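# Place circled reagent bottle on mat matching the other

## Task

The reference image 'manual' marks one reagent bottle with a ring. Set that bottle down lying on the mat in the same way as the bottle already lying there: the same face upward and pointing the same direction. Do not disturb the bottle already on the mat. The moved bottle must sit entirely within the mat, the mat must carry only these two bottles, and nothing may end up tipped over.

## Robot and tools

Robot: two six-joint arms, left_arm and right_arm, each with a parallel two-finger gripper. They face each other across the table; left_arm's base is on the +y side (names do not match image sides). Measured base positions in the scene frame: left_arm (-0.020, +0.456, +0.039) m, right_arm (-0.023, -0.467, +0.039) m, each turned about z toward the table middle.

Frames: scene frame origin is roughly between the bases, +z up, table top at z = +0.020 m. Hand positions, hand velocities, targets and wrist-camera poses are given in each arm's own base frame; fixed cameras and the table use the scene frame. Printed hand pose can be off by a few cm, more at long reach. end_effector_position is the point between the fingers, 3-4 cm behind the tips; fingers point along the gripper's +x and close along its y. Only the last 1.5 cm of each finger face is flat.

Joint order per arm (used everywhere): waist joint_0 (-3.054..3.054), shoulder joint_1 (0..3.142), elbow joint_2 (0..2.356), wrist pitch joint_3 (-1.571..1.571), wrist yaw joint_4 (-1.571..1.571), wrist roll joint_5 (-3.142..3.142), all radians. Real ends may differ by up to 0.028 rad; a target beyond that margin that also lies further out than the current angle is refused, and one past the real end is clipped, reported as "joint sent to its limit".

A row is always 14 numbers: left_arm's six absolute joint angles then its gripper opening, followed by right_arm's six angles and opening. Opening runs -1 (closed) to +1 (open, 0.080 m pad gap); empty fingers touch near -0.78. Every row is an absolute target, never an offset. To keep one arm still, repeat its "Joint targets" values; to keep a gripper as is, resend its current command (0 is a real command, half open).

Tools:
- execute_actions(actions, cameras): actions is a list of actions; each action is up to 15 rows at 1/30 s per row, the last row held for the rest of the 15 steps. Images come back only when actions is [] or cameras names them ("all", or names like cam_high).
- move(target, speed, blend, opening_speed, grip_force, blocking, cameras): target is one 14-number row or up to 15 rows as waypoints (whole list within 10 s). All joints travel in sync, so the hand follows a curve and avoids nothing. speed: rad/s of the joint with the longest travel, 0.01-8, default 0.5, one value or one per waypoint. blend: rad of corner rounding per waypoint, 0 means stop there. opening_speed: rate of gripper command change on the -1..1 scale per second, at least 0.2. grip_force: newtons per finger pad, 8-34, one value or one per arm; it persists. blocking=false returns after about 0.5 s while the motion continues; a new move replaces it. The result adds a "move:" line: done, off_target (rest with a joint >0.03 rad away), moving, held, fault, and limits=held if steps were withheld. done does not mean no contact.
- wait(seconds 0-10): let time pass holding commands; a running move continues.
- stop: brakes the running move (needs some distance).
- zoom_image(camera, region [x0,y0,x1,y1] pixels, max 504x504): enlarge part of the newest image of cam_head_left, cam_head_right, cam_high, cam_low, cam_left_wrist or cam_right_wrist.
- show_instructions: shows the reference image(s).
- read_manual(section "licences"): licence text only.
- finished_scene(scene): ends the current scene, irreversible; pass the scene number printed at the end of results.

Images: head cameras, cam_high and cam_low are 504x504; wrist cameras 896x504. Calibrations are given but may be a few mm/degrees off.

Result lines: Joint positions and Joint velocities per arm (six joints, then pad gap in m); Joint targets (what joints are being driven to now); Tool commands; grip_measured (opening on the command scale, ~2 mm bias, reads narrower under a firm squeeze); Joint torques and External joint torques (outside pushes, friction, held weight; pushing toward larger angle lowers it); Wrist depth (7x7 grid of mm distances, '-' unknown, clear objects invisible); motor temperatures; notes such as blocked, "joint command not followed" (clearance check altered targets), MOTOR HOT, OVER-TEMPERATURE FAULT, OVER-SPEED FAULT, TORQUE FAULT.

Gripping: close to about 0.08 below the grip_measured value seen at first touch for a full-force hold; closing fully takes ~0.6 s. Limits per step: each joint target stays within 0.685 rad (first three joints) or 0.872 rad (wrist joints) of its measured angle, and a step pushing the hand over 70 mm away is scaled down, so far targets need several actions.

Avoid: dropping the bottle or releasing it while moving; fast impacts or hard pressing on the table or fixtures; letting anything fall or be left off the table; arm-to-arm contact or one gripper closing on the other's fingers; straining the wrist camera cables; loads reaching contact torque limits (waist 18.2, shoulder 22.5, elbow 22.4, wrist pitch 5.92, wrist yaw 5.9, wrist roll 5.54 N m, held weight included), which freeze that arm for 10 s; long holds at full stretch that overheat motors; sudden big jumps that trigger over-speed. Loose objects may occasionally get a small push from outside.

Each tool is called after ">>>" in YAML: its name, and indented under it one key for each argument.

Reference images:

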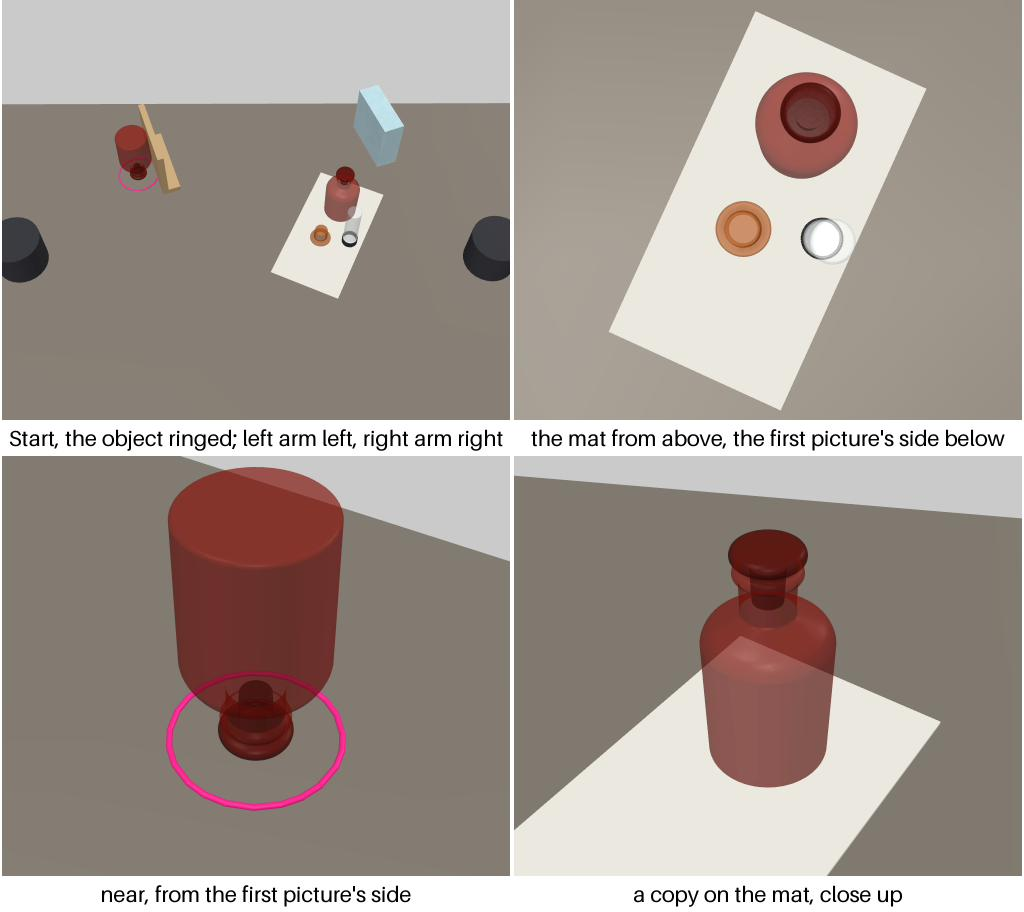

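## Session

>>> execute_actions:
  actions: []

Scene clock: 0.00 s.
left_arm: end_effector_position=(+0.2908, -0.1139, +0.1102) grip_measured=+1.000 end_effector_quat_wxyz=(+0.865, +0.352, +0.168, -0.317) | right_arm: end_effector_position=(+0.1402, +0.0161, +0.1974) grip_measured=+1.000 end_effector_quat_wxyz=(+0.783, +0.301, +0.485, -0.247)
Joint positions: left_arm=[-0.268 1.121 0.394 0.172 0.22 0.758 0.08] | right_arm=[0.368 0.781 0.983 -1.409 0.237 1.14 0.08]
Joint velocities: within noise
Joint torques (N m): no reading
External joint torques (N m): no reading
Motor temperatures (°C): left_arm=[25 25 24 31 29 26] | right_arm=[24 24 25 29 30 26]
Heat: left arm: hottest wrist pitch 31 °C (+0.0 °C/min); right arm: hottest wrist yaw 30 °C (+0.0 °C/min).
Wrist depth (mm): cam_left_wrist=[636 520 399 322 268 232 203 / 521 445 348 291 246 214 191 / 494 388 312 264 227 200 178 / 419 337 281 242 212 187 169 / 394 76 250 223 200 94 156 / - 76 236 208 186 89 - / - 236 221 195 174 90 -] | cam_right_wrist=[346 325 302 287 275 263 251 / 344 327 302 286 278 264 251 / 347 327 306 293 277 264 252 / 347 327 310 292 277 265 245 / 348 331 307 292 280 242 - / - 75 308 294 281 83 - / - - 311 294 280 75 -]
Joint targets: left_arm=[-0.268 1.119 0.397 0.174 0.220 0.758] | right_arm=[0.368 0.780 0.987 -1.408 0.238 1.140]
Tool commands: left_gripper/opening=+1.0 right_gripper/opening=+1.0

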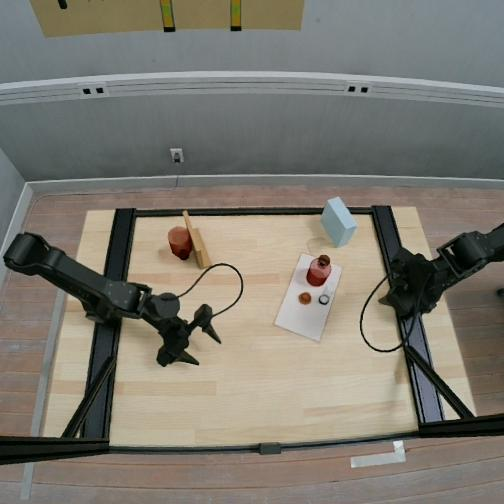

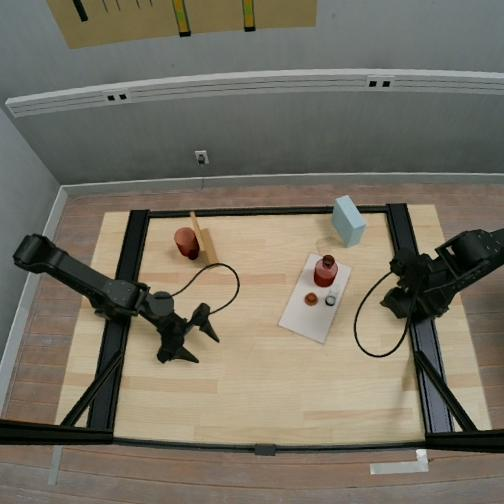

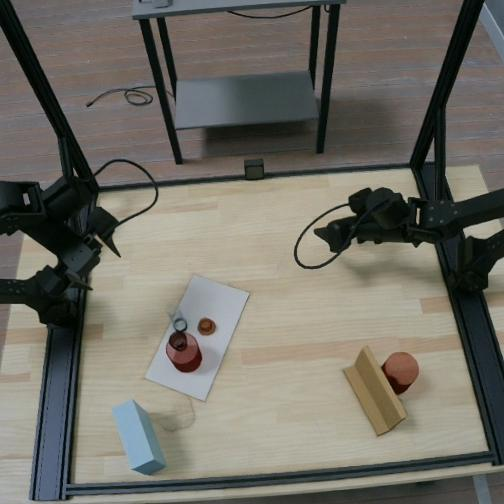

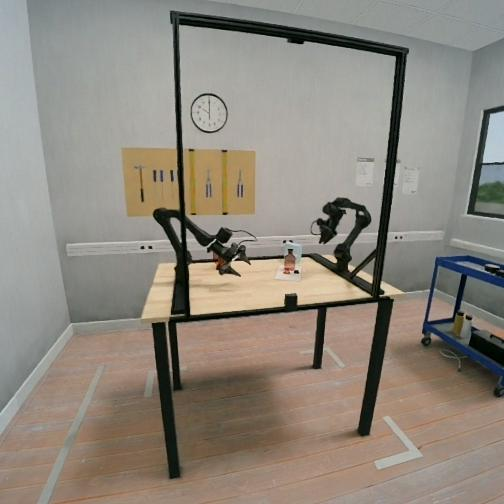

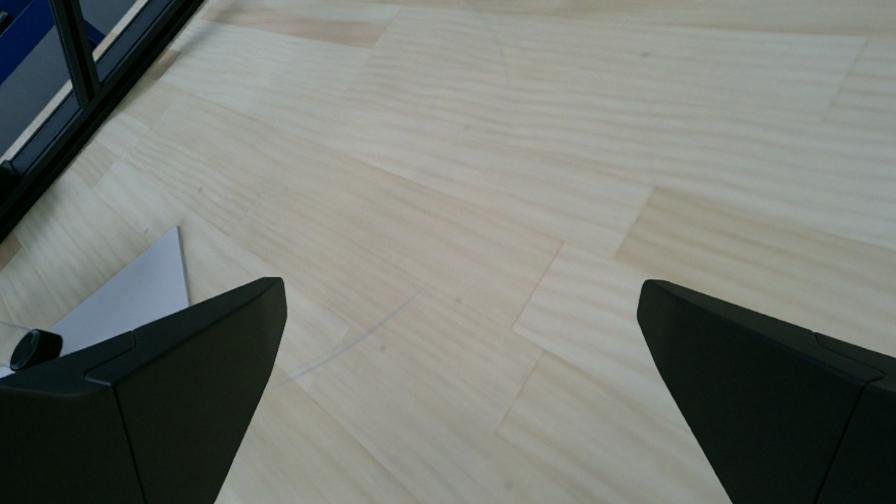

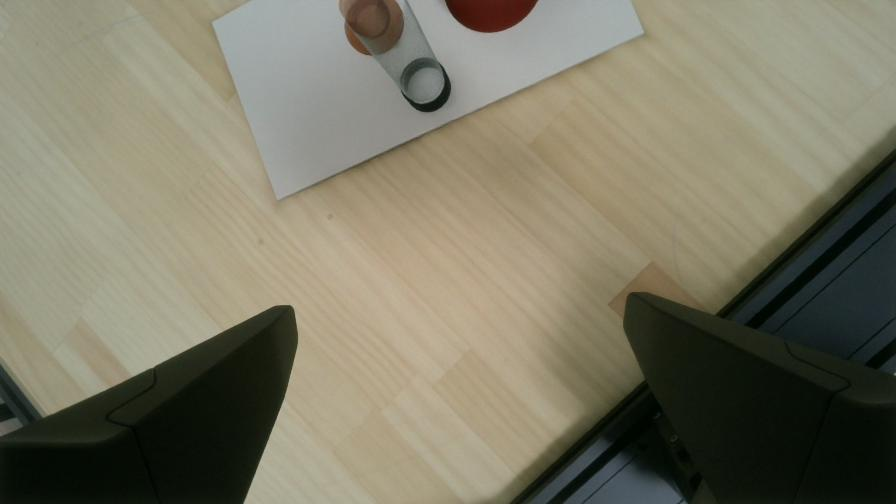

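>>> zoom_image:
  camera: "cam_high"
  region: [100, 260, 270, 430]

>>> zoom_image:
  camera: "cam_high"
  region: [320, 310, 460, 450]

>>> zoom_image:
  camera: "cam_head_right"
  region: [260, 190, 420, 350]

>>> zoom_image:
  camera: "cam_head_left"
  region: [130, 180, 250, 300]

Scaled by 2.965 from the camera's 504x504 image, which has a finer 720x720 frame.

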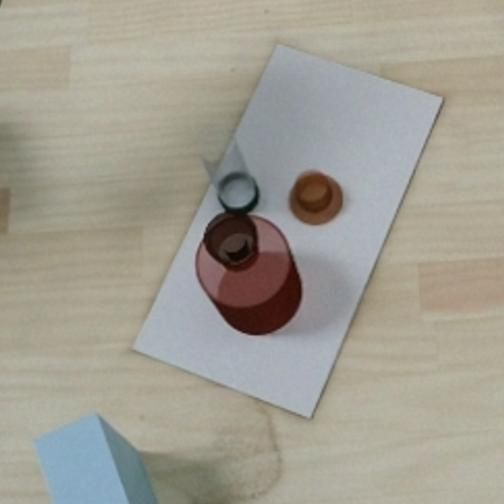

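Scaled by 3.600 from the camera's 504x504 image, which has a finer 720x720 frame.

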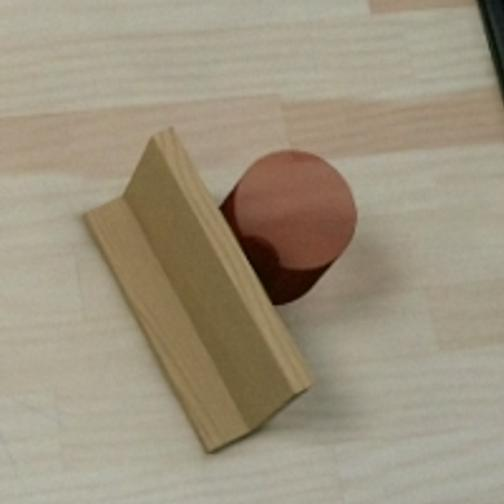

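Scaled by 3.150 from the camera's 504x504 image, which has a finer 720x720 frame.

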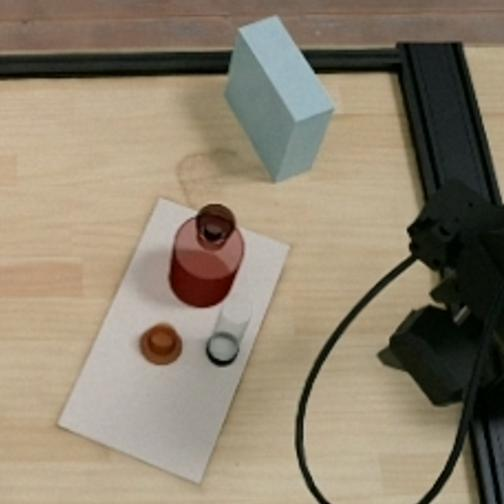

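Scaled by 4.200 from the camera's 504x504 image, which has a finer 720x720 frame.

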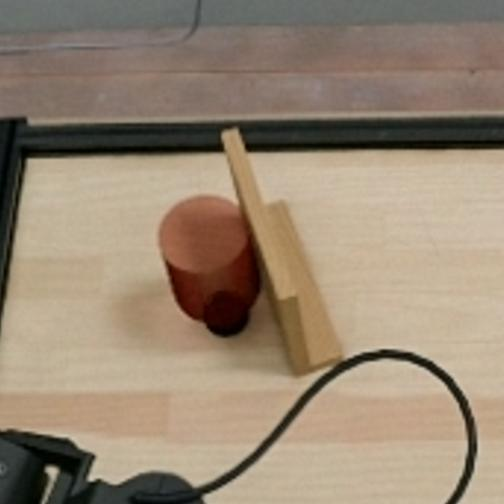

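>>> move:
  target: [0.813,1.361,1.655,-1.55,0,0,1,-0.146,1.49,1.641,-1.5,0,-1.57,1]
  speed: 1.0
  cameras: ["cam_left_wrist","cam_right_wrist","cam_high"]

Scene clock: 141.57 s.
left_arm: end_effector_position=(+0.1712, +0.1789, +0.2795) grip_measured=+1.000 end_effector_quat_wxyz=(+0.742, -0.232, +0.544, +0.315) | right_arm: end_effector_position=(+0.2747, -0.0404, +0.2492) grip_measured=+1.000 end_effector_quat_wxyz=(+0.582, -0.519, +0.483, +0.399)
Joint positions: left_arm=[0.809 1.356 1.64 -1.55 0.003 0.005 0.08] | right_arm=[-0.142 1.481 1.63 -1.499 0.007 -1.566 0.08]
Joint torques (N m): left_arm=[0.4 -3.4 6.71 1.16 -0.08 -0.13] | right_arm=[-0.31 -4.4 6.14 0.43 -0.26 -0.15]
External joint torques (N m): left_arm=[0.41 0.36 1.38 0.34 -0.09 -0.14] | right_arm=[-0.3 0.24 0.84 -0.2 -0.21 -0.16]
Motor temperatures (°C): left_arm=[24 27 31 39 28 26] | right_arm=[23 23 30 31 29 26]
Heat: left arm: hottest wrist pitch 39 °C (+1.0 °C/min); right arm: hottest wrist pitch 31 °C (+0.0 °C/min).
Wrist depth (mm): cam_left_wrist=[1169 335 339 346 353 360 363 / 1201 344 349 307 358 365 370 / 327 348 357 360 368 370 377 / 331 353 363 366 374 379 385 / 335 76 366 375 379 94 390 / - 76 365 385 384 89 - / - 356 361 394 395 85 -] | cam_right_wrist=[249 262 279 295 323 345 374 / 261 275 287 318 340 368 401 / 273 289 302 330 359 393 432 / 288 305 328 358 387 423 383 / 303 316 347 380 404 431 409 / - 75 367 407 440 83 - / - - 327 426 - 75 -]
Joint targets: left_arm=[0.813 1.361 1.655 -1.550 0.000 0.000] | right_arm=[-0.146 1.490 1.641 -1.500 0.000 -1.570]
move: done
camera_calibration:
cam_left_wrist: T_world_to_cam=[[0.682992, -0.729137, 0.0433812, 0.0069458], [-0.730418, -0.682052, 0.0359686, 0.263169], [0.00336226, -0.0562527, -0.998411, 0.36188], [0, 0, 0, 1]] pos_world=[0.186263, 0.204916, 0.351538]
cam_right_wrist: T_world_to_cam=[[0.951049, -0.149056, 0.270717, -0.32864], [-0.24191, -0.904199, 0.351999, -0.0305835], [0.192315, -0.400258, -0.895996, 0.229069], [0, 0, 0, 1]] pos_world=[0.261101, 0.0150474, 0.304979]
Images, in order (width x height): cam_high 504x504, cam_left_wrist 896x504, cam_right_wrist 896x504.

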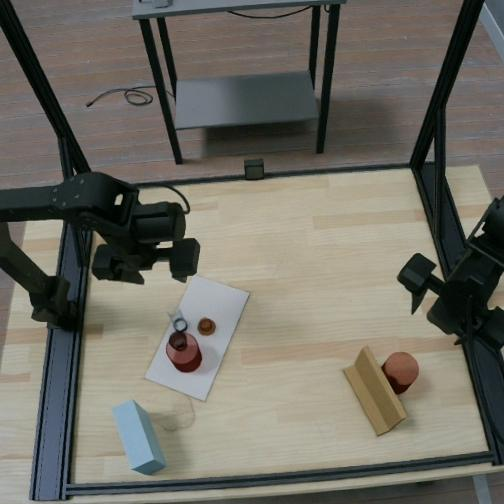

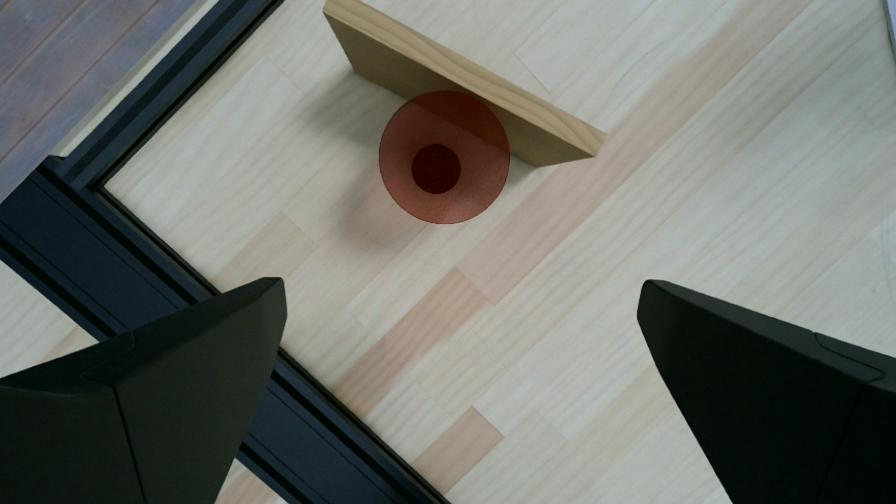

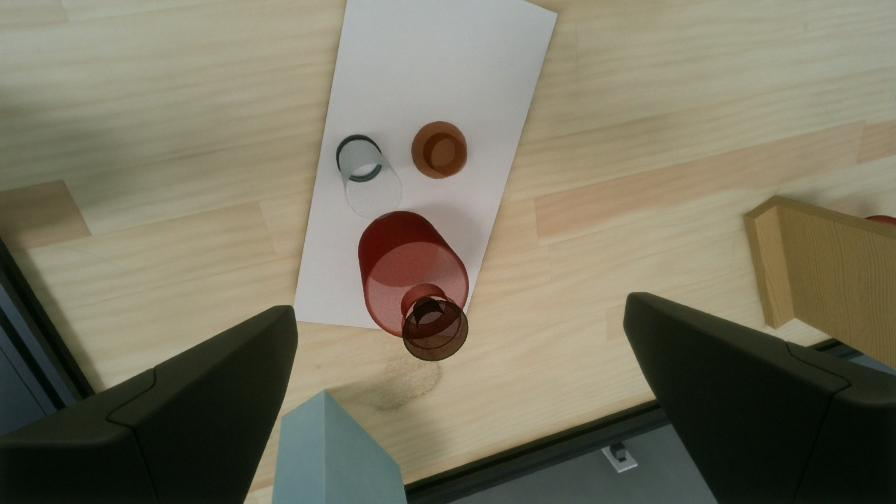

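>>> move:
  target:
    - [0.813,1.361,1.655,-1.55,0,0,1,-0.15,1.6015,1.4025,-1.371,0,-1.57,0.7]
    - [0.813,1.361,1.655,-1.55,0,0,1,-0.15,1.661,1.07,-0.971,0,-1.57,0.7]
  speed: 0.6
  cameras: ["cam_right_wrist"]

Scene clock: 177.60 s.
left_arm: end_effector_position=(+0.1712, +0.1789, +0.2796) grip_measured=+1.000 end_effector_quat_wxyz=(+0.742, -0.232, +0.544, +0.315) | right_arm: end_effector_position=(+0.2806, -0.0424, +0.0645) grip_measured=+0.704 end_effector_quat_wxyz=(+0.539, -0.467, +0.534, +0.454)
Joint positions: left_arm=[0.809 1.356 1.64 -1.55 0.003 0.005 0.08] | right_arm=[-0.146 1.653 1.074 -0.973 0.007 -1.567 0.067]
Joint torques (N m): left_arm=[0.2 -3.48 6.7 1.14 -0.08 -0.14] | right_arm=[-0.33 -5.56 4.19 0.31 -0.25 -0.12]
External joint torques (N m): left_arm=[0.2 0.24 1.41 0.33 -0.08 -0.14] | right_arm=[-0.35 0.09 -0.89 0.01 -0.2 -0.12]
Heat: left arm: hottest wrist pitch 35 °C (-4.0 °C/min); right arm: hottest elbow 30 °C (+1.0 °C/min).
Wrist depth (mm): cam_left_wrist=[1190 337 340 346 354 359 365 / 1212 346 348 309 356 365 373 / 328 350 356 360 366 374 379 / 333 354 362 369 374 377 386 / 335 76 365 376 379 94 393 / - 76 362 383 390 89 - / - 360 362 386 397 85 -] | cam_right_wrist=[122 123 126 124 126 127 130 / 130 130 132 133 133 135 139 / 136 138 140 138 142 144 149 / 145 146 148 144 151 154 160 / 154 155 155 158 158 160 171 / - - 168 172 172 - - / - - 181 185 183 - -]
Joint targets: left_arm=[0.813 1.361 1.655 -1.550 0.000 0.000] | right_arm=[-0.150 1.661 1.070 -0.971 0.000 -1.570]
move: done
camera_calibration:
cam_right_wrist: T_world_to_cam=[[0.984852, -0.157802, 0.0718614, -0.281543], [-0.173219, -0.914025, 0.366816, 0.0132964], [0.0077986, -0.373708, -0.927514, 0.116602], [0, 0, 0, 1]] pos_world=[0.278672, 0.0113001, 0.123505]
Images, in order (width x height): cam_right_wrist 896x504.

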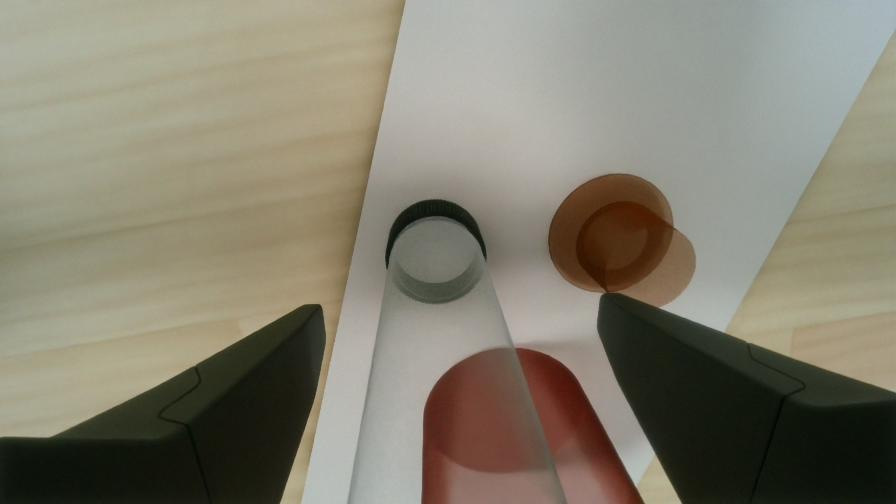

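>>> move:
  target: [0.813,1.361,1.655,-1.55,0,0,1,-0.15,1.661,1.07,-0.971,0,-1.57,-0.5]
  grip_force: 12
  opening_speed: 1.5

>>> move:
  target:
    - [0.813,1.361,1.655,-1.55,0,0,1,-0.15,1.6015,1.4025,-1.371,0,-1.57,-0.5]
    - [0.813,1.361,1.655,-1.55,0,0,1,0.5,1.6015,1.4025,-1.371,0,-1.57,-0.5]
  speed: 0.5
  cameras: ["cam_right_wrist","cam_high"]

Scene clock: 185.20 s.
left_arm: end_effector_position=(+0.1712, +0.1789, +0.2796) grip_measured=+1.000 end_effector_quat_wxyz=(+0.742, -0.232, +0.544, +0.315) | right_arm: end_effector_position=(+0.2806, -0.0424, +0.0645) grip_measured=-0.194 end_effector_quat_wxyz=(+0.539, -0.468, +0.534, +0.454)
Joint positions: left_arm=[0.809 1.356 1.64 -1.55 0.003 0.005 0.08] | right_arm=[-0.146 1.653 1.074 -0.972 0.007 -1.567 0.026]
Joint torques (N m): left_arm=[0.33 -3.53 6.75 1.14 -0.1 -0.16] | right_arm=[-0.3 -5.6 4.3 0.32 -0.26 -0.11]
External joint torques (N m): left_arm=[0.35 0.2 1.49 0.35 -0.11 -0.16] | right_arm=[-0.28 0.14 -0.79 0.03 -0.21 -0.11]
Heat: left arm: hottest wrist pitch 35 °C (-4.1 °C/min); right arm: hottest elbow 30 °C (+1.0 °C/min).
Wrist depth (mm): cam_left_wrist=[1185 335 341 346 353 360 363 / 1190 343 348 306 359 363 371 / 327 351 354 363 367 375 379 / 332 355 363 369 373 380 386 / 338 76 371 374 381 94 392 / - 76 363 379 387 89 - / - 361 362 390 399 85 -] | cam_right_wrist=[122 123 126 124 126 128 130 / 130 130 132 133 132 135 139 / 136 138 140 139 142 145 149 / 145 146 149 147 151 154 159 / 154 156 156 157 158 166 170 / 165 165 - 172 75 - 181 / - - - 184 - - -]
Joint targets: left_arm=[0.813 1.361 1.655 -1.550 0.000 0.000] | right_arm=[-0.150 1.661 1.070 -0.971 0.000 -1.570]
grip_force (N): 12, 12
move: done

Scene clock: 188.20 s.
left_arm: end_effector_position=(+0.1712, +0.1789, +0.2796) grip_measured=+1.000 end_effector_quat_wxyz=(+0.742, -0.232, +0.544, +0.315) | right_arm: end_effector_position=(+0.2456, +0.1326, +0.1533) grip_measured=-0.194 end_effector_quat_wxyz=(-0.355, +0.604, -0.370, -0.609)
Joint positions: left_arm=[0.809 1.356 1.64 -1.55 0.003 0.005 0.08] | right_arm=[0.497 1.615 1.392 -1.369 0.005 -1.567 0.026]
Joint torques (N m): left_arm=[0.31 -3.52 6.73 1.14 -0.09 -0.16] | right_arm=[0.1 -8.09 6.19 0.02 -0.2 -0.11]
External joint torques (N m): left_arm=[0.29 0.23 1.44 0.34 -0.1 -0.16] | right_arm=[0.09 -2.4 0.86 -0.2 -0.16 -0.11]
Motor temperatures (°C): left_arm=[24 27 32 34 28 26] | right_arm=[23 26 30 30 29 26]
Heat: left arm: hottest wrist pitch 34 °C (-5.1 °C/min); right arm: hottest elbow 30 °C (+1.0 °C/min).
Wrist depth (mm): cam_left_wrist=[1201 340 341 344 353 360 366 / 1201 343 347 308 356 367 375 / 329 350 357 361 364 371 377 / 333 354 363 368 372 382 385 / 336 76 368 377 379 94 393 / - 76 363 381 388 89 - / - 357 361 389 395 85 -] | cam_right_wrist=[204 204 205 206 207 207 208 / 215 216 217 218 218 219 221 / 229 229 231 231 231 233 234 / 242 243 244 241 247 248 249 / 259 260 256 262 256 265 267 / 278 274 - 278 75 - 281 / - - - 304 - - -]
Joint targets: left_arm=[0.813 1.361 1.655 -1.550 0.000 0.000] | right_arm=[0.500 1.601 1.402 -1.371 0.000 -1.570]
grip_force (N): 12, 12
move: done
camera_calibration:
cam_right_wrist: T_world_to_cam=[[0.884242, 0.465965, 0.0315013, -0.277683], [0.423561, -0.828533, 0.366236, -0.0231651], [0.196753, -0.310499, -0.929988, 0.210242], [0, 0, 0, 1]] pos_world=[0.213985, 0.175478, 0.212754]
Images, in order (width x height): cam_high 504x504, cam_right_wrist 896x504.

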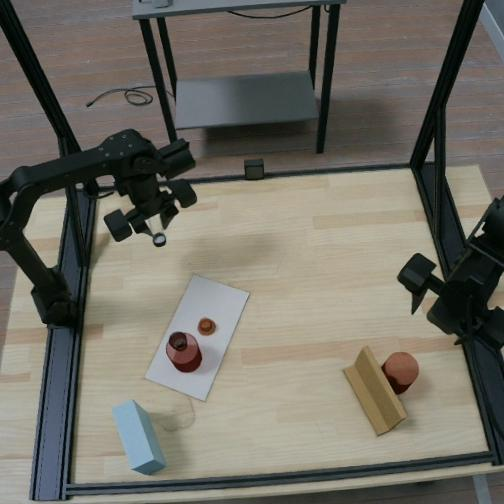

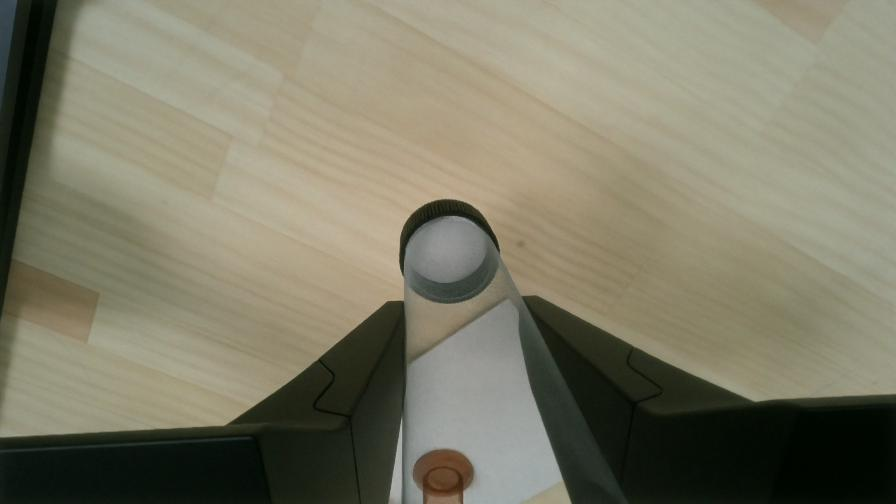

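>>> move:
  target:
    - [0.813,1.361,1.655,-1.55,0,0,1,0.5,1.655,1.1,-1.007,0,-1.57,-0.5]
    - [0.813,1.361,1.655,-1.55,0,0,1,0.5,1.667,1.07,-0.967,0,-1.57,-0.5]
    - [0.813,1.361,1.655,-1.55,0,0,1,0.5,1.667,1.07,-0.967,0,-1.57,0.5]
  speed: [0.5,0.1,0.5]
  opening_speed: 1.5

>>> move:
  target:
    - [0.813,1.361,1.655,-1.55,0,0,1,0.5,1.6015,1.4025,-1.371,0,-1.57,0.5]
    - [0.813,1.361,1.655,-1.55,0,0,1,-0.144,1.8,1.6,-1.371,0,-1.57,0.7]
  speed: 0.7
  cameras: ["cam_right_wrist","cam_high"]

Scene clock: 199.37 s.
left_arm: end_effector_position=(+0.1712, +0.1789, +0.2796) grip_measured=+1.000 end_effector_quat_wxyz=(+0.742, -0.232, +0.544, +0.315) | right_arm: end_effector_position=(+0.2501, +0.1350, +0.0631) grip_measured=+0.496 end_effector_quat_wxyz=(-0.367, +0.611, -0.358, -0.602)
Joint positions: left_arm=[0.809 1.356 1.64 -1.55 0.003 0.005 0.08] | right_arm=[0.497 1.658 1.073 -0.969 0.005 -1.567 0.057]
Joint torques (N m): left_arm=[0.36 -3.46 6.71 1.13 -0.08 -0.15] | right_arm=[0.26 -5.42 4.35 0.32 -0.2 -0.14]
External joint torques (N m): left_arm=[0.36 0.2 1.43 0.31 -0.08 -0.16] | right_arm=[0.29 0.29 -0.72 0.04 -0.16 -0.14]
Heat: left arm: hottest wrist pitch 34 °C (-5.1 °C/min); right arm: hottest elbow 31 °C (+1.0 °C/min).
Wrist depth (mm): cam_left_wrist=[1190 336 338 343 354 360 366 / 1212 345 348 307 357 365 373 / 328 350 355 361 366 372 379 / 334 354 360 370 373 376 389 / 337 76 368 374 380 94 389 / - 76 362 383 387 89 - / - 360 362 390 398 85 -] | cam_right_wrist=[121 122 125 126 127 129 131 / 129 129 131 133 135 137 139 / 135 137 139 140 143 146 149 / 144 145 148 148 153 154 158 / 153 154 154 160 160 163 170 / - - 169 172 172 - 178 / - - 184 182 187 - -]
Joint targets: left_arm=[0.813 1.361 1.655 -1.550 0.000 0.000] | right_arm=[0.500 1.667 1.070 -0.967 0.000 -1.570]
grip_force (N): 12, 12
move: done

Scene clock: 202.40 s.
left_arm: end_effector_position=(+0.1712, +0.1789, +0.2796) grip_measured=+1.000 end_effector_quat_wxyz=(+0.742, -0.232, +0.544, +0.315) | right_arm: end_effector_position=(+0.3259, -0.0481, +0.1533) grip_measured=+0.696 end_effector_quat_wxyz=(+0.535, -0.463, +0.537, +0.460)
Joint positions: left_arm=[0.809 1.356 1.64 -1.55 0.003 0.005 0.08] | right_arm=[-0.145 1.789 1.59 -1.37 0.004 -1.567 0.066]
Joint torques (N m): left_arm=[0.36 -3.46 6.77 1.17 -0.08 -0.14] | right_arm=[0.12 -6.47 6.07 0.1 -0.17 -0.13]
External joint torques (N m): left_arm=[0.33 0.28 1.46 0.35 -0.07 -0.14] | right_arm=[0.15 0.4 0.74 -0.17 -0.13 -0.13]
Heat: left arm: hottest wrist pitch 34 °C (-4.0 °C/min); right arm: hottest elbow 31 °C (+1.0 °C/min).
Wrist depth (mm): cam_left_wrist=[1179 339 340 347 351 359 365 / 1195 344 348 308 359 365 372 / 327 350 356 358 366 372 379 / 332 354 361 368 372 379 386 / 337 76 368 374 378 94 393 / - 76 364 378 388 89 - / - 357 362 390 398 85 -] | cam_right_wrist=[200 201 202 203 205 210 211 / 212 213 213 215 218 222 223 / 224 226 221 226 231 234 237 / 238 240 242 242 247 250 253 / 253 252 248 258 257 263 271 / - - 273 277 283 - - / - - 298 302 307 - -]
Joint targets: left_arm=[0.813 1.361 1.655 -1.550 0.000 0.000] | right_arm=[-0.144 1.800 1.600 -1.371 0.000 -1.570]
grip_force (N): 12, 12
move: done
camera_calibration:
cam_right_wrist: T_world_to_cam=[[0.98621, -0.156191, 0.0547243, -0.331271], [-0.165356, -0.916097, 0.365271, -0.0190367], [-0.00691933, -0.369283, -0.929291, 0.201703], [0, 0, 0, 1]] pos_world=[0.324951, 0.00530422, 0.212523]
Images, in order (width x height): cam_high 504x504, cam_right_wrist 896x504.

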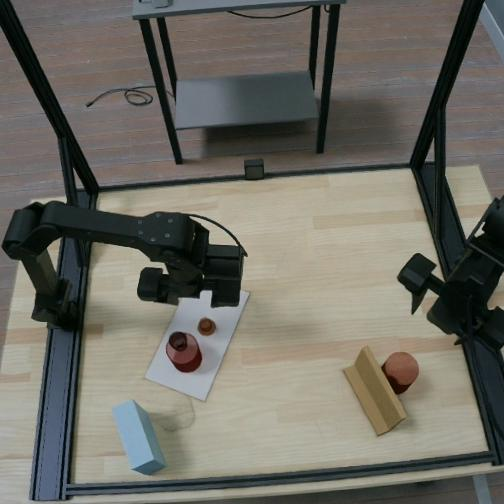

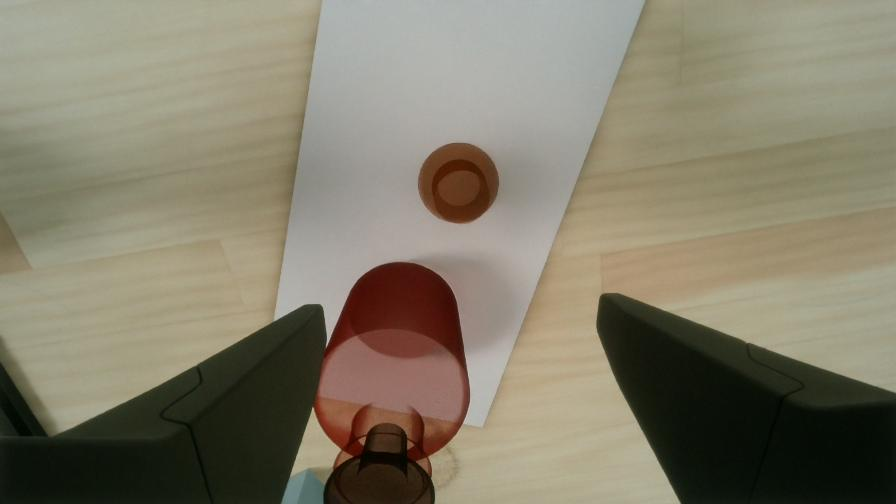

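>>> move:
  target:
    - [0.813,1.361,1.655,-1.55,0,0,1,-0.147,1.9,1.36,-1.03,0,-1.57,0.7]
    - [0.813,1.361,1.655,-1.55,0,0,1,-0.147,1.92,1.25,-0.9,0,-1.57,0.7]
  speed: [0.5,0.15]
  cameras: ["cam_right_wrist"]

Scene clock: 214.10 s.
left_arm: end_effector_position=(+0.1712, +0.1789, +0.2796) grip_measured=+1.000 end_effector_quat_wxyz=(+0.742, -0.232, +0.544, +0.315) | right_arm: end_effector_position=(+0.3379, -0.0498, +0.0327) grip_measured=+0.697 end_effector_quat_wxyz=(+0.538, -0.466, +0.534, +0.457)
Joint positions: left_arm=[0.809 1.356 1.64 -1.55 0.003 0.005 0.08] | right_arm=[-0.145 1.909 1.254 -0.902 0.004 -1.567 0.066]
Joint torques (N m): left_arm=[0.33 -3.5 6.76 1.14 -0.09 -0.14] | right_arm=[-0.21 -6.96 4.19 0.3 -0.2 -0.12]
External joint torques (N m): left_arm=[0.32 0.22 1.48 0.34 -0.09 -0.15] | right_arm=[-0.18 0.46 -0.82 0 -0.15 -0.12]
Heat: left arm: hottest wrist pitch 33 °C (-4.1 °C/min); right arm: hottest elbow 30 °C (+0.0 °C/min).
Wrist depth (mm): cam_left_wrist=[1206 339 341 346 355 361 366 / 1195 343 348 307 357 365 370 / 328 350 354 360 366 371 377 / 333 355 361 368 375 378 385 / 338 76 371 376 379 93 391 / - 76 364 381 387 89 - / - 360 363 390 397 85 -] | cam_right_wrist=[- 93 95 95 96 98 101 / 99 97 100 100 102 102 107 / 104 - 104 106 108 110 114 / 111 110 112 112 114 119 122 / 119 - 118 122 121 125 131 / - - 126 130 134 - - / - - 138 141 145 - -]
Joint targets: left_arm=[0.813 1.361 1.655 -1.550 0.000 0.000] | right_arm=[-0.147 1.920 1.250 -0.900 0.000 -1.570]
grip_force (N): 12, 12
move: done
camera_calibration:
cam_right_wrist: T_world_to_cam=[[0.985445, -0.156087, 0.0673356, -0.336881], [-0.169927, -0.915426, 0.364857, 0.0270164], [0.00469132, -0.370989, -0.928625, 0.0850499], [0, 0, 0, 1]] pos_world=[0.336169, 0.0037015, 0.0918064]
Images, in order (width x height): cam_right_wrist 896x504.

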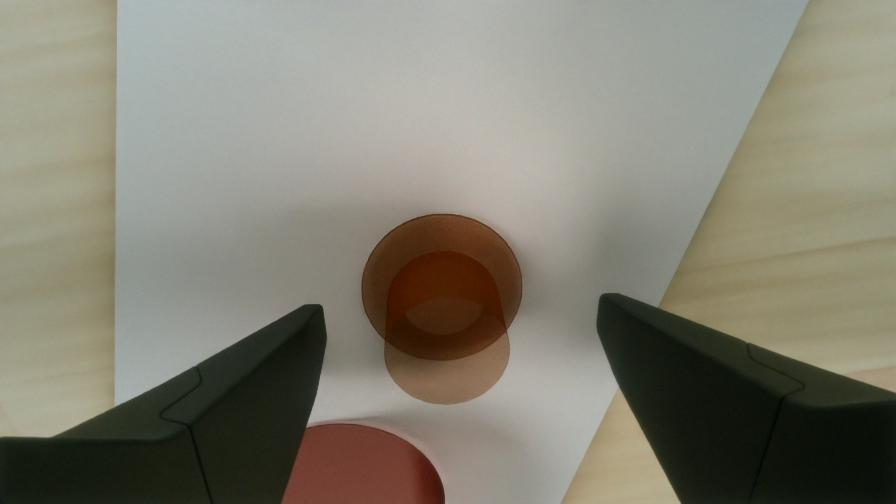

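>>> move:
  target: [0.813,1.361,1.655,-1.55,0,0,1,-0.147,1.91,1.255,-0.895,0,-1.57,-0.4]
  opening_speed: 0.7

>>> move:
  target:
    - [0.813,1.361,1.655,-1.55,0,0,1,-0.147,1.9,1.36,-1.03,0,-1.57,-0.4]
    - [0.813,1.361,1.655,-1.55,0,0,1,0.75,1.83,1.6,-1.33,0,-1.57,-0.4]
  speed: [0.25,0.6]
  cameras: ["cam_right_wrist"]

Scene clock: 221.57 s.
left_arm: end_effector_position=(+0.1712, +0.1789, +0.2796) grip_measured=+1.000 end_effector_quat_wxyz=(+0.742, -0.232, +0.544, +0.315) | right_arm: end_effector_position=(+0.3390, -0.0500, +0.0328) grip_measured=-0.206 end_effector_quat_wxyz=(+0.539, -0.468, +0.532, +0.455)
Joint positions: left_arm=[0.809 1.356 1.64 -1.55 0.003 0.005 0.08] | right_arm=[-0.145 1.909 1.254 -0.897 0.004 -1.567 0.026]
Joint torques (N m): left_arm=[0.29 -3.47 6.64 1.13 -0.08 -0.14] | right_arm=[-0.3 -8.14 4.67 0.3 -0.19 -0.1]
External joint torques (N m): left_arm=[0.27 0.31 1.33 0.33 -0.08 -0.14] | right_arm=[-0.3 -0.76 -0.32 0 -0.14 -0.1]
Heat: left arm: hottest wrist pitch 33 °C (-3.0 °C/min); right arm: hottest elbow 30 °C (+0.0 °C/min).
Wrist depth (mm): cam_left_wrist=[1169 338 340 347 354 359 365 / 1201 345 348 306 356 364 373 / 328 348 356 361 367 371 374 / 333 353 363 368 372 380 387 / 336 76 368 374 377 94 390 / - 76 362 382 387 89 - / - 357 362 391 395 85 -] | cam_right_wrist=[- 93 95 95 96 98 102 / 99 97 100 100 102 103 108 / 104 - 104 106 108 110 115 / 111 110 111 112 114 121 123 / 118 118 - 122 119 128 132 / 126 124 - 130 74 - 138 / - - - 142 84 - -]
Joint targets: left_arm=[0.813 1.361 1.655 -1.550 0.000 0.000] | right_arm=[-0.147 1.910 1.255 -0.895 0.000 -1.570]
grip_force (N): 12, 12
move: done

Scene clock: 224.50 s.
left_arm: end_effector_position=(+0.1712, +0.1789, +0.2796) grip_measured=+1.000 end_effector_quat_wxyz=(+0.742, -0.232, +0.544, +0.315) | right_arm: end_effector_position=(+0.2496, +0.2323, +0.1339) grip_measured=-0.206 end_effector_quat_wxyz=(-0.277, +0.647, -0.289, -0.649)
Joint positions: left_arm=[0.809 1.356 1.64 -1.55 0.003 0.005 0.08] | right_arm=[0.751 1.85 1.589 -1.328 0.004 -1.567 0.026]
Joint torques (N m): left_arm=[0.28 -3.42 6.69 1.15 -0.06 -0.18] | right_arm=[-0.04 -10.54 6.17 0.04 -0.16 -0.11]
External joint torques (N m): left_arm=[0.28 0.31 1.4 0.35 -0.07 -0.18] | right_arm=[-0.09 -3.25 0.85 -0.2 -0.11 -0.11]
Heat: left arm: hottest wrist pitch 33 °C (-3.0 °C/min); right arm: hottest shoulder 30 °C (+6.1 °C/min).
Wrist depth (mm): cam_left_wrist=[1195 337 338 348 354 356 365 / 1201 342 349 308 356 365 371 / 328 348 355 360 368 375 377 / 334 356 361 369 374 377 387 / 339 76 367 376 379 94 393 / - 76 364 381 386 89 - / - 359 363 392 398 85 -] | cam_right_wrist=[185 186 187 188 189 189 1047 / 196 197 198 198 200 200 200 / 208 209 210 210 211 212 216 / 221 221 223 224 225 226 227 / 235 236 232 236 234 241 242 / 253 249 - 256 74 - 256 / - - - 277 - - -]
Joint targets: left_arm=[0.813 1.361 1.655 -1.550 0.000 0.000] | right_arm=[0.750 1.830 1.600 -1.330 0.000 -1.570]
grip_force (N): 12, 12
move: done
camera_calibration:
cam_right_wrist: T_world_to_cam=[[0.73894, 0.672849, 0.035252, -0.339389], [0.61711, -0.696872, 0.365437, -0.0139708], [0.27045, -0.248281, -0.930168, 0.189512], [0, 0, 0, 1]] pos_world=[0.208156, 0.265674, 0.193348]
Images, in order (width x height): cam_right_wrist 896x504.

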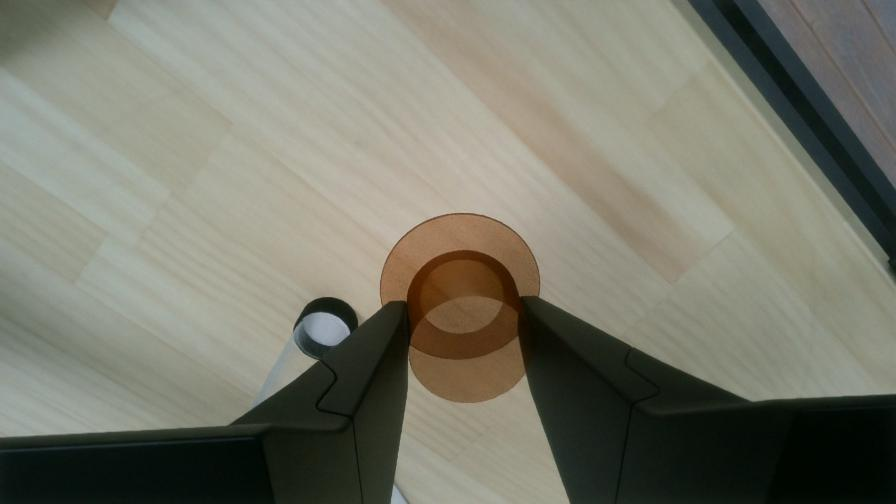

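>>> move:
  target:
    - [0.813,1.361,1.655,-1.55,0,0,1,0.75,1.9,1.36,-1.03,0,-1.57,-0.4]
    - [0.813,1.361,1.655,-1.55,0,0,1,0.75,1.916,1.255,-0.898,0,-1.57,-0.4]
    - [0.813,1.361,1.655,-1.55,0,0,1,0.75,1.916,1.255,-0.898,0,-1.57,0.5]
  speed: [0.5,0.1,0.5]
  opening_speed: 1.2

>>> move:
  target:
    - [0.813,1.361,1.655,-1.55,0,0,1,0.75,1.83,1.6,-1.33,0,-1.57,0.5]
    - [0.813,1.361,1.655,-1.55,0,0,1,0.6,0.9,1.5,-1.2,0,-1.57,0.5]
  speed: 0.7
  cameras: ["cam_head_left","cam_high"]

Scene clock: 239.40 s.
left_arm: end_effector_position=(+0.1712, +0.1789, +0.2796) grip_measured=+1.000 end_effector_quat_wxyz=(+0.742, -0.232, +0.544, +0.315) | right_arm: end_effector_position=(+0.2516, +0.2341, +0.0348) grip_measured=+0.496 end_effector_quat_wxyz=(-0.290, +0.653, -0.276, -0.643)
Joint positions: left_arm=[0.809 1.356 1.64 -1.55 0.003 0.005 0.08] | right_arm=[0.751 1.906 1.258 -0.9 0.004 -1.567 0.057]
Joint torques (N m): left_arm=[0.38 -3.5 6.83 1.14 -0.09 -0.16] | right_arm=[0.04 -7.05 4.19 0.33 -0.17 -0.11]
External joint torques (N m): left_arm=[0.39 0.23 1.54 0.34 -0.09 -0.17] | right_arm=[0.02 0.29 -0.78 0.04 -0.11 -0.11]
Motor temperatures (°C): left_arm=[24 27 32 33 28 26] | right_arm=[23 33 30 30 29 26]
Heat: left arm: hottest wrist pitch 33 °C (-2.0 °C/min); right arm: hottest shoulder 33 °C (+8.1 °C/min).
Wrist depth (mm): cam_left_wrist=[1149 336 339 347 352 357 365 / 1195 342 349 306 357 364 372 / 328 349 357 360 366 370 377 / 331 354 364 370 374 377 386 / 337 76 367 374 382 94 389 / - 76 364 380 389 89 - / - 360 362 388 397 85 -] | cam_right_wrist=[- 96 97 100 101 102 104 / 101 102 103 105 107 109 110 / 107 108 109 111 113 116 117 / 113 114 117 119 121 124 125 / 120 121 122 126 126 129 135 / - - 133 137 137 - 142 / - - 145 147 150 - -]
Joint targets: left_arm=[0.813 1.361 1.655 -1.550 0.000 0.000] | right_arm=[0.750 1.916 1.255 -0.898 0.000 -1.570]
grip_force (N): 12, 12
move: done

Scene clock: 242.53 s.
left_arm: end_effector_position=(+0.1712, +0.1789, +0.2796) grip_measured=+1.000 end_effector_quat_wxyz=(+0.742, -0.232, +0.544, +0.315) | right_arm: end_effector_position=(+0.1683, +0.1153, +0.3749) grip_measured=+0.497 end_effector_quat_wxyz=(-0.584, +0.707, -0.001, -0.400)
Joint positions: left_arm=[0.809 1.356 1.64 -1.55 0.003 0.005 0.08] | right_arm=[0.604 0.901 1.502 -1.204 0.004 -1.567 0.057]
Joint torques (N m): left_arm=[0.37 -3.5 6.75 1.15 -0.09 -0.14] | right_arm=[-0.32 -0.78 4.17 1.57 -0.14 -0.04]
External joint torques (N m): left_arm=[0.38 0.25 1.46 0.35 -0.09 -0.14] | right_arm=[-0.32 -0.51 -0.58 0.12 -0.12 -0.08]
Heat: left arm: hottest wrist pitch 33 °C (-2.0 °C/min); right arm: hottest shoulder 33 °C (+8.1 °C/min).
Wrist depth (mm): cam_left_wrist=[1195 338 337 344 352 359 367 / 1229 345 349 306 356 366 371 / 327 350 356 356 368 370 378 / 335 356 360 368 376 379 384 / 336 76 368 375 381 94 389 / - 76 363 381 390 89 - / - 360 364 391 393 85 -] | cam_right_wrist=[323 386 1525 2103 - 1370 1682 / 331 396 510 2159 - 1820 1584 / 328 407 534 678 - - - / 342 421 554 774 1706 1755 - / 344 415 598 805 100 - 1355 / - - 672 795 - - - / - - 699 927 - - -]
Joint targets: left_arm=[0.813 1.361 1.655 -1.550 0.000 0.000] | right_arm=[0.600 0.900 1.500 -1.200 0.000 -1.570]
grip_force (N): 12, 12
move: done
Images, in order (width x height): cam_head_left 504x504, cam_high 504x504.

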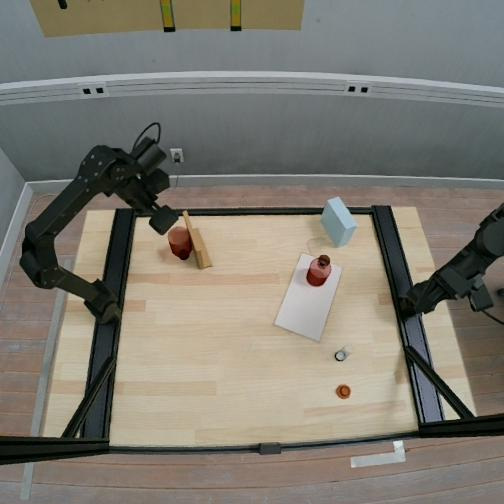

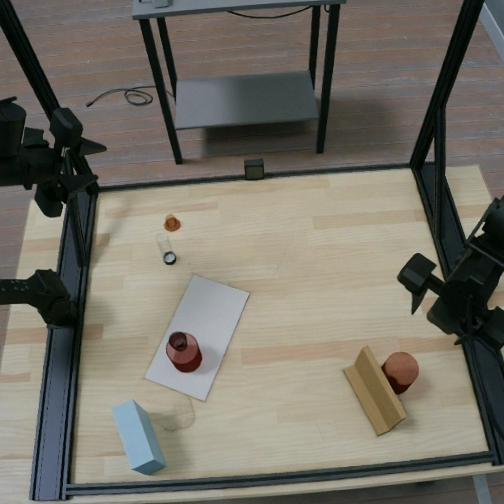

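>>> move:
  target:
    - [0.793,1.763,1.662,-1.469,0,0.43,1,0.6,0.9,1.5,-1.2,0,-1.57,0.5]
  speed: 0.6
  cameras: ["cam_left_wrist","cam_high"]

Scene clock: 268.57 s.
left_arm: end_effector_position=(+0.2222, +0.2263, +0.1771) grip_measured=+1.000 end_effector_quat_wxyz=(+0.692, -0.134, +0.698, +0.128) | right_arm: end_effector_position=(+0.1683, +0.1153, +0.3749) grip_measured=+0.497 end_effector_quat_wxyz=(-0.584, +0.707, -0.001, -0.400)
Joint positions: left_arm=[0.796 1.759 1.648 -1.471 0.003 0.424 0.08] | right_arm=[0.604 0.901 1.502 -1.204 0.004 -1.567 0.057]
Joint torques (N m): left_arm=[-0.25 -6.85 6.67 0.75 -0.06 0.13] | right_arm=[-0.36 -0.71 4.26 1.55 -0.16 -0.08]
External joint torques (N m): left_arm=[-0.3 -0.01 1.22 0.44 -0.08 0.13] | right_arm=[-0.36 -0.44 -0.49 0.1 -0.13 -0.12]
Motor temperatures (°C): left_arm=[24 27 33 33 28 26] | right_arm=[23 28 30 32 29 26]
Heat: left arm: hottest elbow 33 °C (+1.0 °C/min); right arm: hottest wrist pitch 32 °C (+2.0 °C/min).
Wrist depth (mm): cam_left_wrist=[199 217 213 217 224 233 238 / 207 132 138 151 163 245 253 / 241 244 249 254 259 265 270 / 248 259 264 272 277 283 290 / - 76 284 292 299 94 309 / - 76 305 316 324 89 - / - 301 309 325 350 82 -] | cam_right_wrist=[324 384 1594 2050 - - 1659 / 330 397 506 2159 - - - / 327 409 535 787 - 1659 - / 344 421 556 779 - 707 - / 336 442 599 784 - 1659 - / - - 674 795 - - - / - - 697 1780 1718 - -]
Joint targets: left_arm=[0.793 1.763 1.662 -1.469 0.000 0.430] | right_arm=[0.600 0.900 1.500 -1.200 0.000 -1.570]
grip_force (N): 12, 12
move: done
camera_calibration:
cam_left_wrist: T_world_to_cam=[[0.329024, -0.942212, 0.0630834, 0.134512], [-0.894027, -0.289294, 0.342089, 0.229648], [-0.304071, -0.168954, -0.937548, 0.345101], [0, 0, 0, 1]] pos_world=[0.265989, 0.251481, 0.236503]
Images, in order (width x height): cam_high 504x504, cam_left_wrist 896x504.

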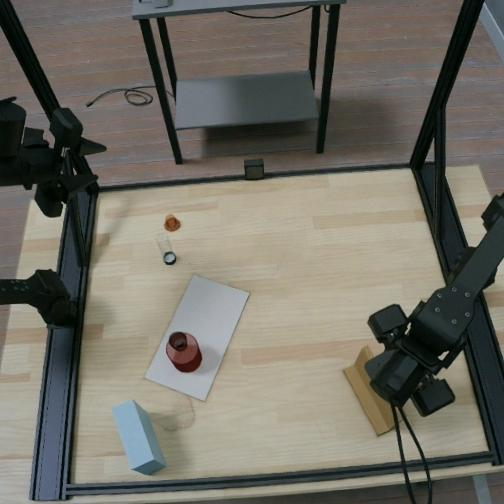

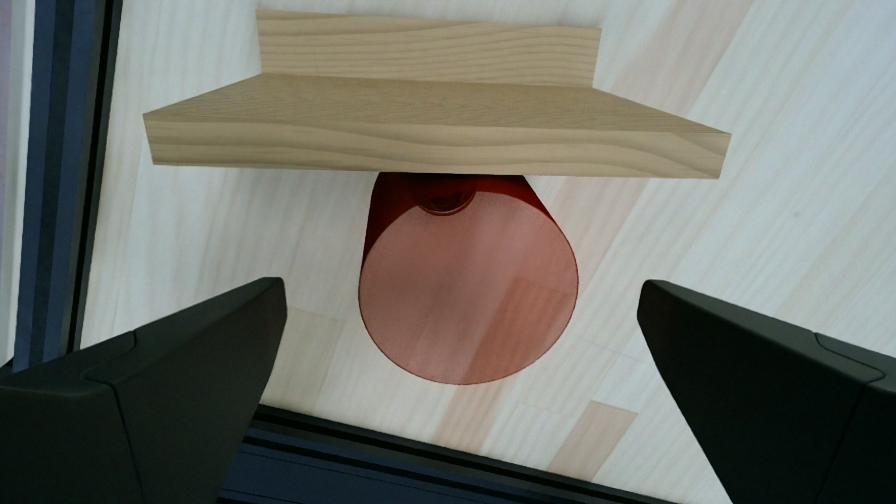

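>>> move:
  target:
    - [0.789,1.725,1.66,-1.505,0,0.43,1,0.6,0.9,1.5,-1.2,0,-1.57,0.5]
    - [0.789,1.726,1.31,-1.155,0,0.43,1,0.6,0.9,1.5,-1.2,0,-1.57,0.5]
  speed: 0.3
  cameras: ["cam_left_wrist"]

Scene clock: 279.77 s.
left_arm: end_effector_position=(+0.2189, +0.2213, +0.1017) grip_measured=+1.000 end_effector_quat_wxyz=(+0.695, -0.130, +0.695, +0.128) | right_arm: end_effector_position=(+0.1683, +0.1153, +0.3749) grip_measured=+0.497 end_effector_quat_wxyz=(-0.584, +0.707, -0.001, -0.400)
Joint positions: left_arm=[0.792 1.735 1.32 -1.157 0.003 0.425 0.08] | right_arm=[0.604 0.901 1.502 -1.204 0.004 -1.567 0.057]
Joint torques (N m): left_arm=[-0.14 -7.9 4.1 0.77 -0.05 0.13] | right_arm=[-0.27 -0.76 4.23 1.57 -0.16 -0.06]
External joint torques (N m): left_arm=[-0.16 -1.23 -1.37 0.44 -0.07 0.13] | right_arm=[-0.27 -0.47 -0.55 0.11 -0.13 -0.1]
Heat: left arm: hottest elbow 34 °C (+2.0 °C/min); right arm: hottest wrist pitch 33 °C (+3.0 °C/min).
Wrist depth (mm): cam_left_wrist=[149 141 142 145 147 161 165 / - 89 93 88 114 148 174 / - - - - - - 75 / - - - - - - - / 186 76 197 201 206 94 212 / - 76 213 219 225 89 - / - 226 230 237 243 85 -] | cam_right_wrist=[323 385 1544 2121 - - 1671 / 331 397 511 2238 2178 - - / 327 409 535 741 1921 - - / 343 419 558 772 - 1554 1594 / 345 419 595 808 - 1671 - / - - 674 802 - - - / - - 699 868 - - -]
Joint targets: left_arm=[0.789 1.726 1.310 -1.155 0.000 0.430] | right_arm=[0.600 0.900 1.500 -1.200 0.000 -1.570]
grip_force (N): 12, 12
move: done
camera_calibration:
cam_left_wrist: T_world_to_cam=[[0.324672, -0.943996, 0.058813, 0.137314], [-0.897465, -0.287846, 0.334217, 0.25234], [-0.29857, -0.161293, -0.94066, 0.270014], [0, 0, 0, 1]] pos_world=[0.262503, 0.24581, 0.161579]
Images, in order (width x height): cam_left_wrist 896x504.

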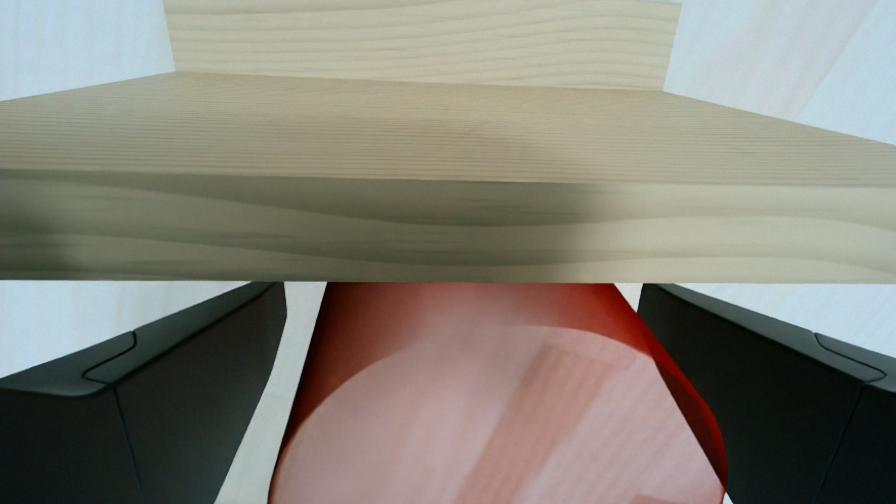

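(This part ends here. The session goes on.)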